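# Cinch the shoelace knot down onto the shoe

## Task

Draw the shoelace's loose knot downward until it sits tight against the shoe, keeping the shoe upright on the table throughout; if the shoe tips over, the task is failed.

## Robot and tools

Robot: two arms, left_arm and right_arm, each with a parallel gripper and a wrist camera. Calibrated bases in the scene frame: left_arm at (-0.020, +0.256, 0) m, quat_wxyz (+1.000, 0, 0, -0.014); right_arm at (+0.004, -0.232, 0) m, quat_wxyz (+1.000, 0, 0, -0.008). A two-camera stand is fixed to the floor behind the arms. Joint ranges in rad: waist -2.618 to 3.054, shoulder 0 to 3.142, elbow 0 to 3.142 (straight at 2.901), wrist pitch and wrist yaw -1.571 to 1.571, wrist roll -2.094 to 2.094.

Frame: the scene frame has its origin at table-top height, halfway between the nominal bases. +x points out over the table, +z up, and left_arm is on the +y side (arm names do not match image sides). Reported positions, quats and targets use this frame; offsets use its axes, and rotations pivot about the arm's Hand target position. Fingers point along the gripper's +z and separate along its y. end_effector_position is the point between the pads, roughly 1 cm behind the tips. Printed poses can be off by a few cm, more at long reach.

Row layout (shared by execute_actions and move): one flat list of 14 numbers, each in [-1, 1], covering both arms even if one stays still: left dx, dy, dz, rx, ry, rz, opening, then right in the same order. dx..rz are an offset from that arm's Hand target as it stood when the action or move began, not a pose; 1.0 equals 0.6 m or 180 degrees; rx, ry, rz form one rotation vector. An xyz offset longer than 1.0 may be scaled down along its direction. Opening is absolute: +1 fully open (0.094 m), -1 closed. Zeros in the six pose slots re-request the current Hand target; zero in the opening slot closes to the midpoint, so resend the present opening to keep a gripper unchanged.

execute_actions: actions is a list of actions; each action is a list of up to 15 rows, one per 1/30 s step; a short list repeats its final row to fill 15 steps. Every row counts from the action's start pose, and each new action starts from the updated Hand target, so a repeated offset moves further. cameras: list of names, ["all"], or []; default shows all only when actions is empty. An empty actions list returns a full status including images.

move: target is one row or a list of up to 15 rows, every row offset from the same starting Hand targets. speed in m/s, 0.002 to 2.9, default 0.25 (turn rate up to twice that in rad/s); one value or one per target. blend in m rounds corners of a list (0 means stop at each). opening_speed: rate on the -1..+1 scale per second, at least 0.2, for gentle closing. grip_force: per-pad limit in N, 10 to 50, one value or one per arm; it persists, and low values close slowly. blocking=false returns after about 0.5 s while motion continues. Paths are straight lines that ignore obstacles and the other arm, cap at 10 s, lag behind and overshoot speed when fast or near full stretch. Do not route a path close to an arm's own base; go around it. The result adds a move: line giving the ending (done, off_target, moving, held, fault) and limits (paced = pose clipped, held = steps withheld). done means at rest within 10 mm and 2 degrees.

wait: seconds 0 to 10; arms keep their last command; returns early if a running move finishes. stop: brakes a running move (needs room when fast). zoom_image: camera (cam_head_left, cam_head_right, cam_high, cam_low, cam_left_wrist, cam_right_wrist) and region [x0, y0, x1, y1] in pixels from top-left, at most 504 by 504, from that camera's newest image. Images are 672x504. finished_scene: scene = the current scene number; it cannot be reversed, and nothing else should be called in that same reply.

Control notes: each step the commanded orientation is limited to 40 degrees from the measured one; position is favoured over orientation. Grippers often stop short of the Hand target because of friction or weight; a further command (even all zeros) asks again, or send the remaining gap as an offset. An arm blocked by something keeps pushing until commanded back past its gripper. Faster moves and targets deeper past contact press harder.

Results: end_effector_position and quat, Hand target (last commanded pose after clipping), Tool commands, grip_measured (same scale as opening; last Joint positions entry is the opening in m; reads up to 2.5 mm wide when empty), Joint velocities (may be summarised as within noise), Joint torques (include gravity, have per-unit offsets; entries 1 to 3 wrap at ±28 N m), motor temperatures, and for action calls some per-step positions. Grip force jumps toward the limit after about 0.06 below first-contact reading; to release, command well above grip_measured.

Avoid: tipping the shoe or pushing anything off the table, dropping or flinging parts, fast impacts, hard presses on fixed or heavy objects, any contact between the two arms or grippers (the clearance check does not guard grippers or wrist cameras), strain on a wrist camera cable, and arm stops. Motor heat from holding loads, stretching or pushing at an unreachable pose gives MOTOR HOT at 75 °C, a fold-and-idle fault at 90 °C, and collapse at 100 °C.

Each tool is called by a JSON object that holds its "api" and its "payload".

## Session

{"api": "execute_actions", "payload": {"actions": []}}

Scene clock: 0.00 s.
left_arm: end_effector_position=(+0.3877, +0.2539, +0.1190) grip_measured=+1.000 end_effector_quat_wxyz=(+0.597, -0.017, +0.798, +0.086) | right_arm: end_effector_position=(+0.3938, -0.2314, +0.0860) grip_measured=+1.000 end_effector_quat_wxyz=(+0.575, +0.005, +0.818, -0.020)
Joint positions: left_arm=[-0.103 1.534 0.415 0.831 -0.285 0.039 0.094] | right_arm=[0.046 1.558 0.323 0.888 0.067 -0.005 0.094]
Joint velocities: within noise
Joint torques (N m): no reading
Motor temperatures (°C): left_arm=[25 27 31 29 28 25 27] | right_arm=[28 31 31 26 27 26 27]
Heat: left arm: 31 °C; right arm: 31 °C.
Hand target: left_arm +0.3890, +0.2540, +0.1228; +0.600, -0.019, +0.795, +0.086 | right_arm +0.3976, -0.2314, +0.0957; +0.587, +0.006, +0.809, -0.020
Tool commands: left_gripper/opening=+1.0 right_gripper/opening=+1.0

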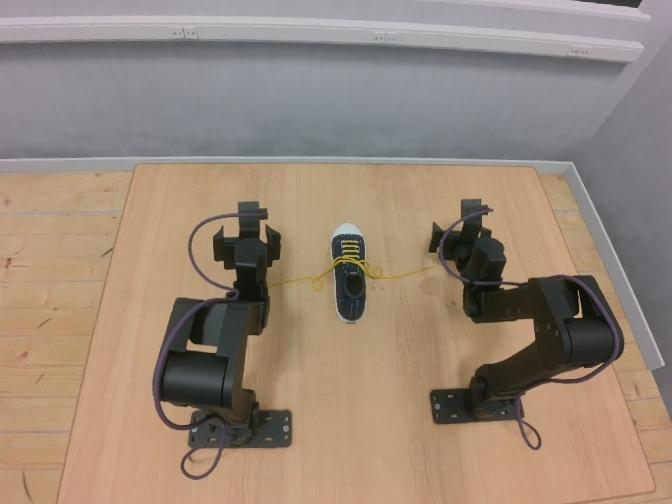

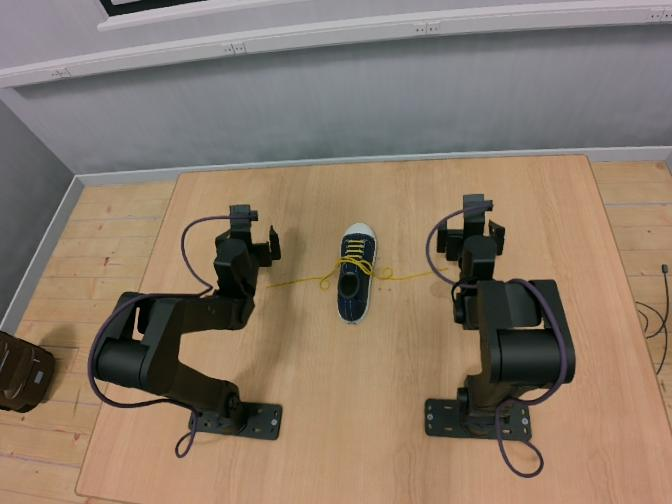

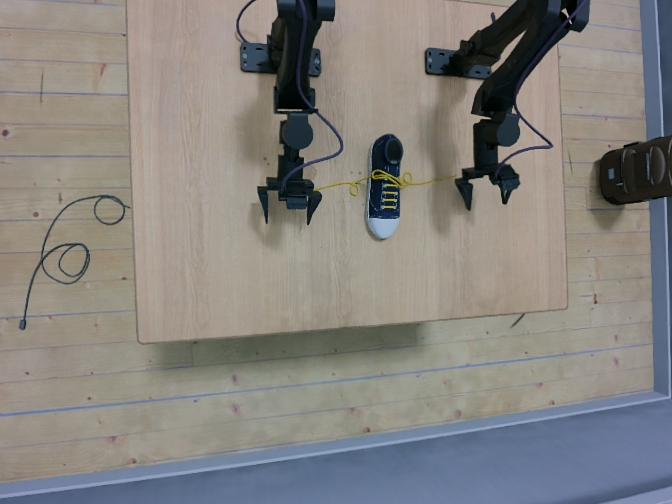

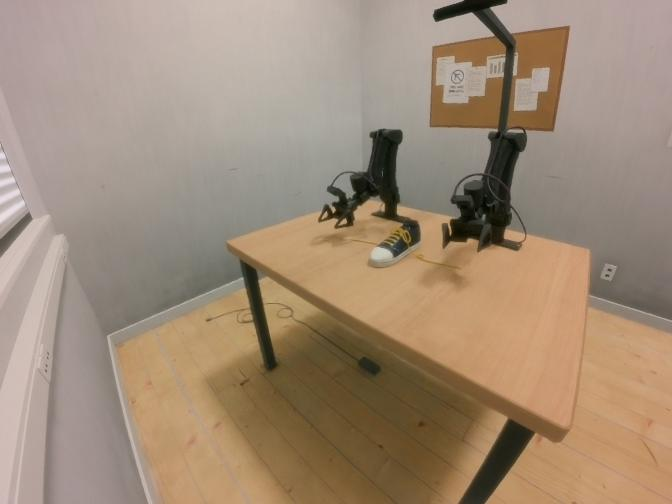

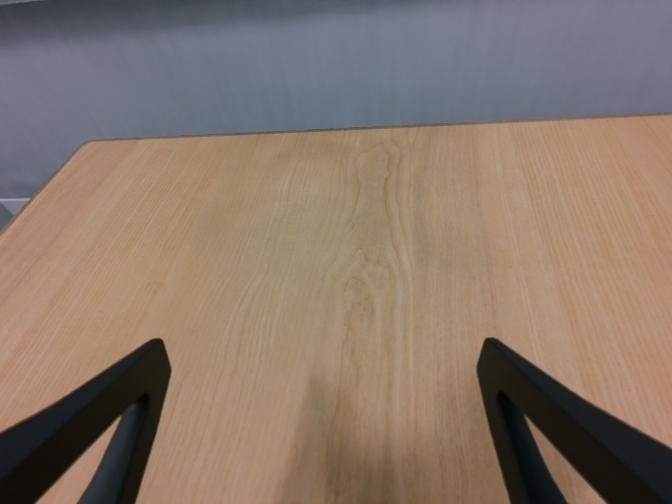

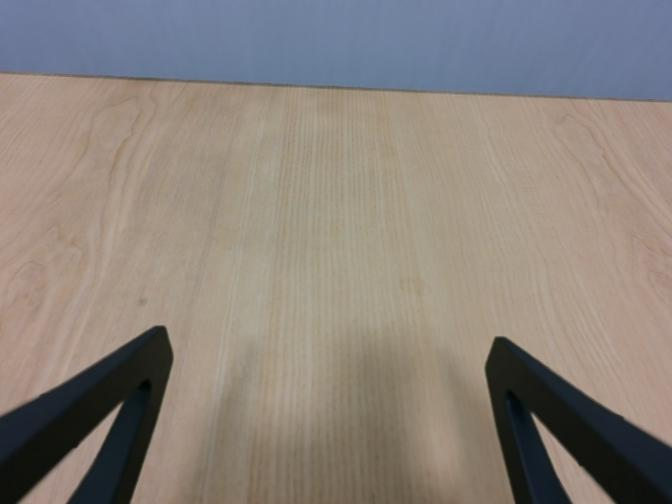

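{"api": "move", "payload": {"target": [-0.148,-0.115,-0.113,-0.362,0.271,0.409,0.3,-0.129,0.164,-0.051,0.32,0.299,-0.423,0.3], "speed": 0.4, "cameras": ["cam_left_wrist","cam_right_wrist"]}}

Scene clock: 16.67 s.
left_arm: end_effector_position=(+0.2968, +0.1836, +0.0543) grip_measured=+0.302 end_effector_quat_wxyz=(-0.002, +0.703, -0.711, +0.008) | right_arm: end_effector_position=(+0.3173, -0.1315, +0.0608) grip_measured=+0.302 end_effector_quat_wxyz=(+0.000, +0.702, +0.712, +0.006)
Joint positions: left_arm=[-0.196 1.798 1.272 -1.031 0.005 -1.784 0.061] | right_arm=[0.321 1.809 1.313 -1.064 -0.005 1.861 0.061]
Joint torques (N m): left_arm=[0.25 -7.41 8.57 0.34 -0.05 -0.09] | right_arm=[-0.53 -7.72 9.24 -0.08 0.09 0.14]
Heat: left arm: 33 °C; right arm: 32 °C.
Hand target: left_arm +0.3001, +0.1849, +0.0550; +0.000, +0.707, -0.707, +0.001 | right_arm +0.3202, -0.1330, +0.0650; +0.000, +0.707, +0.707, +0.000
Off the commanded pose: left_arm 0.004 m, 1 deg | right_arm 0.005 m, 1 deg.
move: done
Images, in order (width x height): cam_left_wrist 672x504, cam_right_wrist 672x504.

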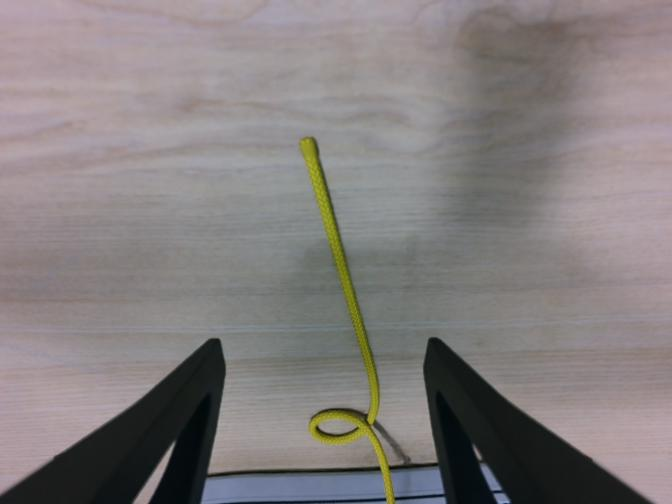

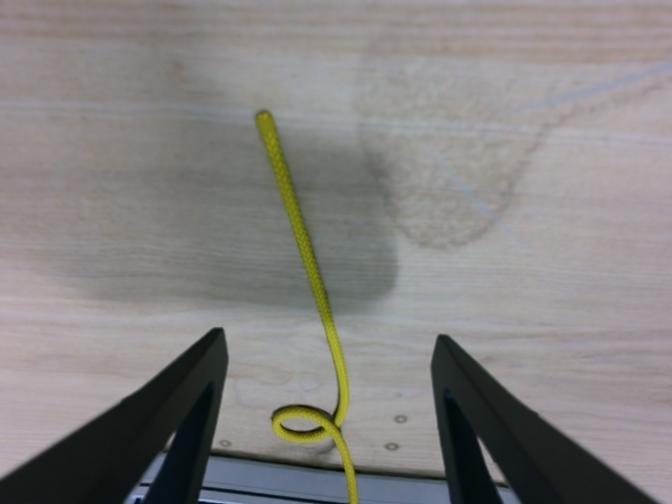

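{"api": "move", "payload": {"target": [[0,0,-0.105,0,0,0,0.3,0.013,0,-0.066,0,0,0,0.3],[0,0,-0.103,0,0,0,-1,0.013,0,-0.064,0,0,0,-1]], "speed": 0.06, "opening_speed": 1.5, "cameras": ["cam_left_wrist","cam_right_wrist"]}}

Scene clock: 23.20 s.
left_arm: end_effector_position=(+0.3015, +0.1814, +0.0119) grip_measured=-0.962 end_effector_quat_wxyz=(+0.000, +0.703, -0.711, +0.010) | right_arm: end_effector_position=(+0.3291, -0.1297, +0.0324) grip_measured=-0.971 end_effector_quat_wxyz=(+0.000, +0.704, +0.710, +0.006)
Joint positions: left_arm=[-0.196 1.871 1.187 -0.869 0.011 -1.785 0.002] | right_arm=[0.315 1.884 1.292 -0.968 -0.006 1.862 0.001]
Joint torques (N m): left_arm=[0.2 -6.67 3.21 1.08 -0.12 -0.09] | right_arm=[-0.55 -8.5 4.93 0.31 0.05 -0.01]
Heat: left arm: 33 °C; right arm: 33 °C.
Hand target: left_arm +0.3001, +0.1849, -0.0069; +0.000, +0.707, -0.707, +0.000 | right_arm +0.3280, -0.1330, +0.0267; +0.000, +0.707, +0.707, +0.000
Off the commanded pose: left_arm 0.019 m, 1 deg | right_arm 0.007 m, 1 deg.
move: off_target (left_arm); target 2's new opening was sent with left_arm's hand 0.019 m and 1 deg from that target
Images, in order (width x height): cam_left_wrist 672x504, cam_right_wrist 672x504.

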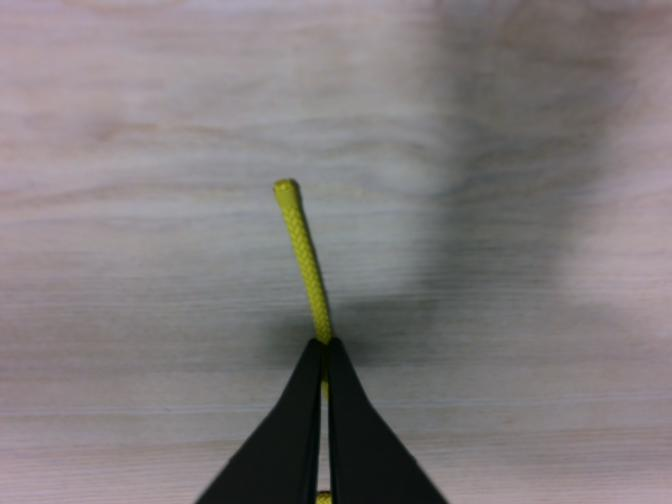

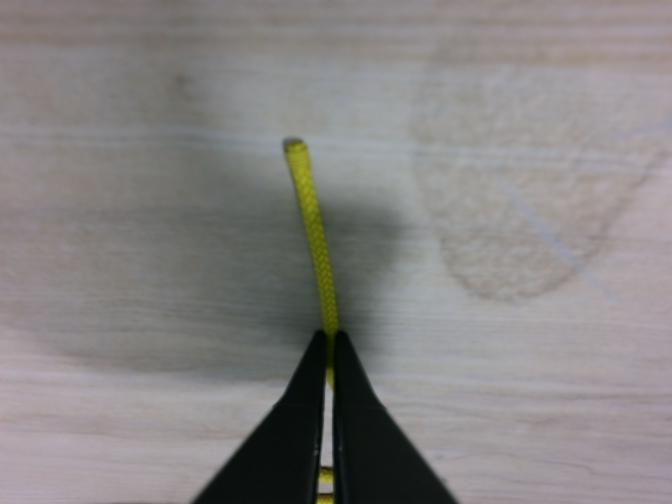

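{"api": "move", "payload": {"target": [[0,0,0.065,0,0,0,-1,0,0,0.035,0,0,0,-1],[0.025,0.36,0.065,0,0,0,-1,-0.003,-0.32,0.035,0,0,0,-1],[0.025,0.475,0.045,0,0,0,-1,-0.003,-0.435,0.015,0,0,0,-1]], "speed": [0.12,0.12,0.04], "blend": [0.015,0.01,0], "cameras": ["cam_head_left","cam_low","cam_high"]}}

{"api": "zoom_image", "payload": {"camera": "cam_head_left", "region": [303, 210, 393, 340]}}

Scene clock: 35.27 s.
left_arm: end_effector_position=(+0.3042, +0.4031, +0.0314) grip_measured=-0.963 end_effector_quat_wxyz=(+0.084, +0.696, -0.710, +0.071) | right_arm: end_effector_position=(+0.3117, -0.3453, +0.0377) grip_measured=-0.974 end_effector_quat_wxyz=(-0.073, +0.700, +0.708, +0.051)
Joint positions: left_arm=[0.543 2.065 1.527 -1.16 0.181 -1.025 0.002] | right_arm=[-0.42 1.933 1.368 -1.11 -0.145 1.116 0.001]
Joint torques (N m): left_arm=[4.14 -9.18 9.83 1.32 -1.63 0.08] | right_arm=[-2.71 -8.38 9.88 0.63 1.51 -0.09]
Heat: left arm: 33 °C; right arm: 34 °C.
Hand target: left_arm +0.3151, +0.4699, +0.0201; +0.000, +0.707, -0.707, +0.000 | right_arm +0.3262, -0.3940, +0.0357; +0.000, +0.707, +0.707, +0.000
Off the commanded pose: left_arm 0.069 m, 13 deg | right_arm 0.051 m, 10 deg.
move: off_target (left_arm, right_arm)
Images, in order (width x height): cam_head_left 672x504, cam_high 672x504, cam_low 672x504.

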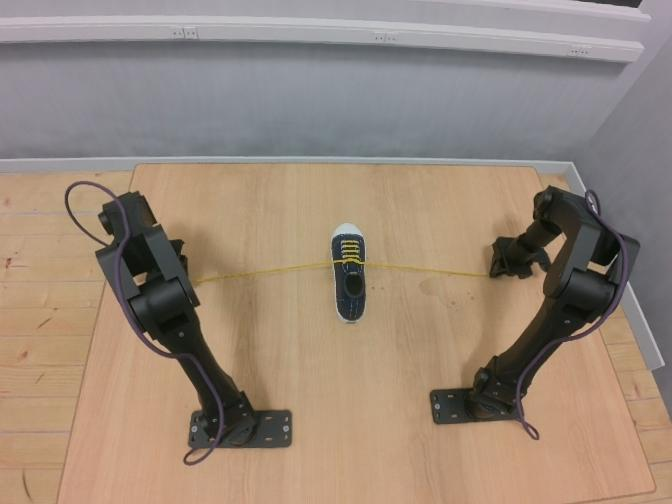

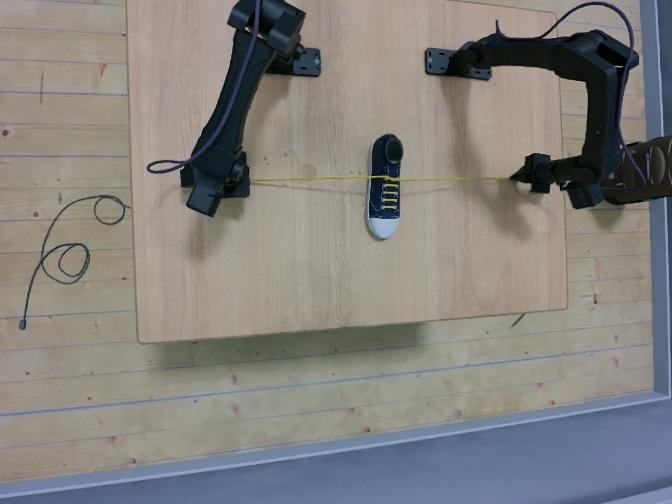

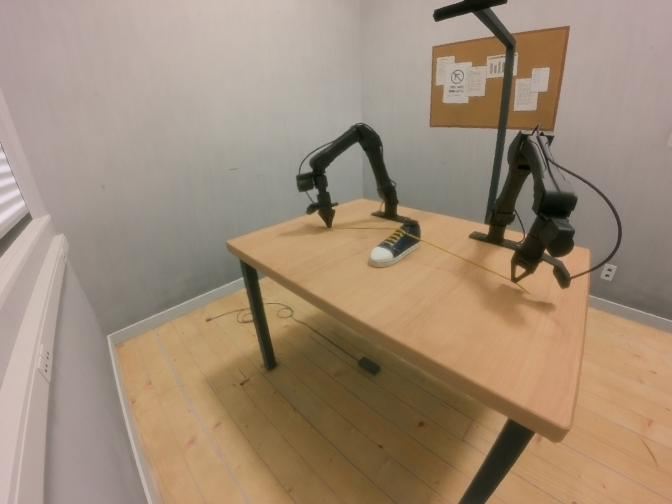

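Scaled by 3.877 from the camera's 672x504 image, which has a finer 960x720 frame.

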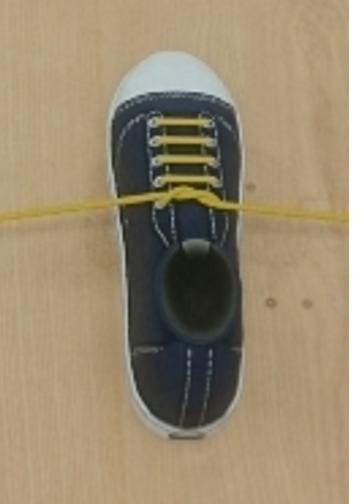

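{"api": "move", "payload": {"target": [[-0.015,-0.175,0.0,0,0,0,-1,-0.01,0.15,0.0,0,0,0,-1],[-0.015,-0.175,-0.012,0,0,0,-0.5,-0.01,0.15,-0.005,0,0,0,-0.5],[-0.015,-0.175,0.09,0,0,0,-0.5,-0.01,0.15,0.09,0,0,0,-0.5]], "speed": 0.1, "cameras": ["cam_head_left","cam_low"]}}

{"api": "zoom_image", "payload": {"camera": "cam_head_left", "region": [230, 200, 440, 350]}}

Scene clock: 43.23 s.
left_arm: end_effector_position=(+0.3017, +0.3601, +0.0590) grip_measured=-0.502 end_effector_quat_wxyz=(+0.020, +0.705, -0.709, +0.000) | right_arm: end_effector_position=(+0.3166, -0.3008, +0.0740) grip_measured=-0.502 end_effector_quat_wxyz=(-0.019, +0.705, +0.709, -0.001)
Joint positions: left_arm=[0.349 1.889 1.408 -1.127 0.018 -1.244 0.023] | right_arm=[-0.215 1.805 1.361 -1.159 -0.019 1.335 0.023]
Joint velocities: left_arm=[-0.022 0.007 -0.017 -0.154 -0.022 0.022 0] | right_arm=[within noise]
Joint torques (N m): left_arm=[-0.02 -12.37 8.23 0.31 -0.18 -0.1] | right_arm=[0.1 -11 8.83 -0.13 0.18 0.08]
Heat: left arm: 33 °C; right arm: 35 °C.
Hand target: left_arm +0.3060, +0.3650, +0.0742; +0.000, +0.707, -0.707, +0.000 | right_arm +0.3202, -0.3040, +0.0897; +0.000, +0.707, +0.707, +0.001
Off the commanded pose: left_arm 0.017 m, 2 deg | right_arm 0.016 m, 2 deg.
move: off_target (left_arm, right_arm)
Images, in order (width x height): cam_head_left 672x504, cam_low 672x504.

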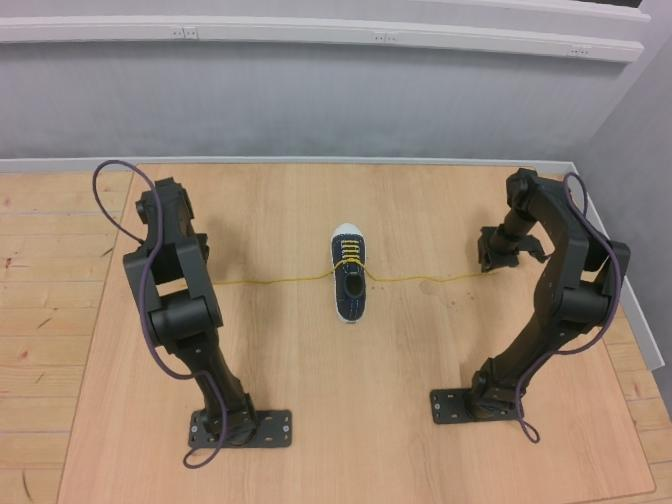

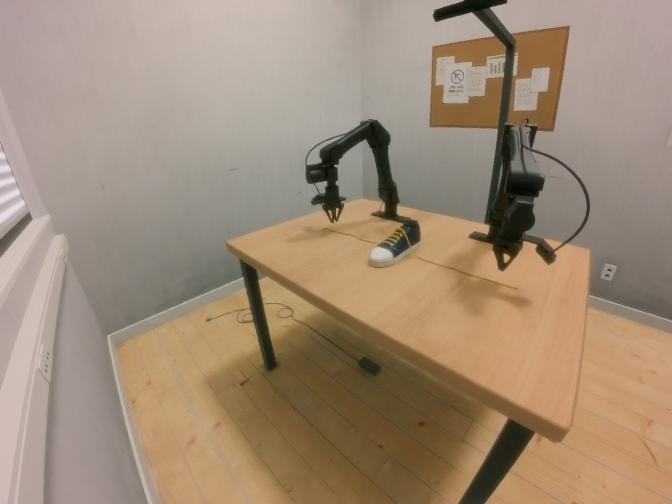

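Scaled by 2.400 from the camera's 672x504 image, which has a finer 960x720 frame.

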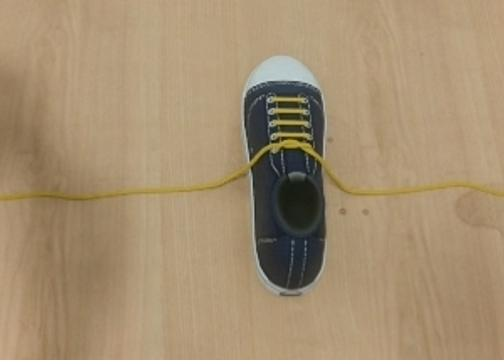

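{"api": "finished_scene", "payload": {"scene": 3}}

The scene is finished: the task was done.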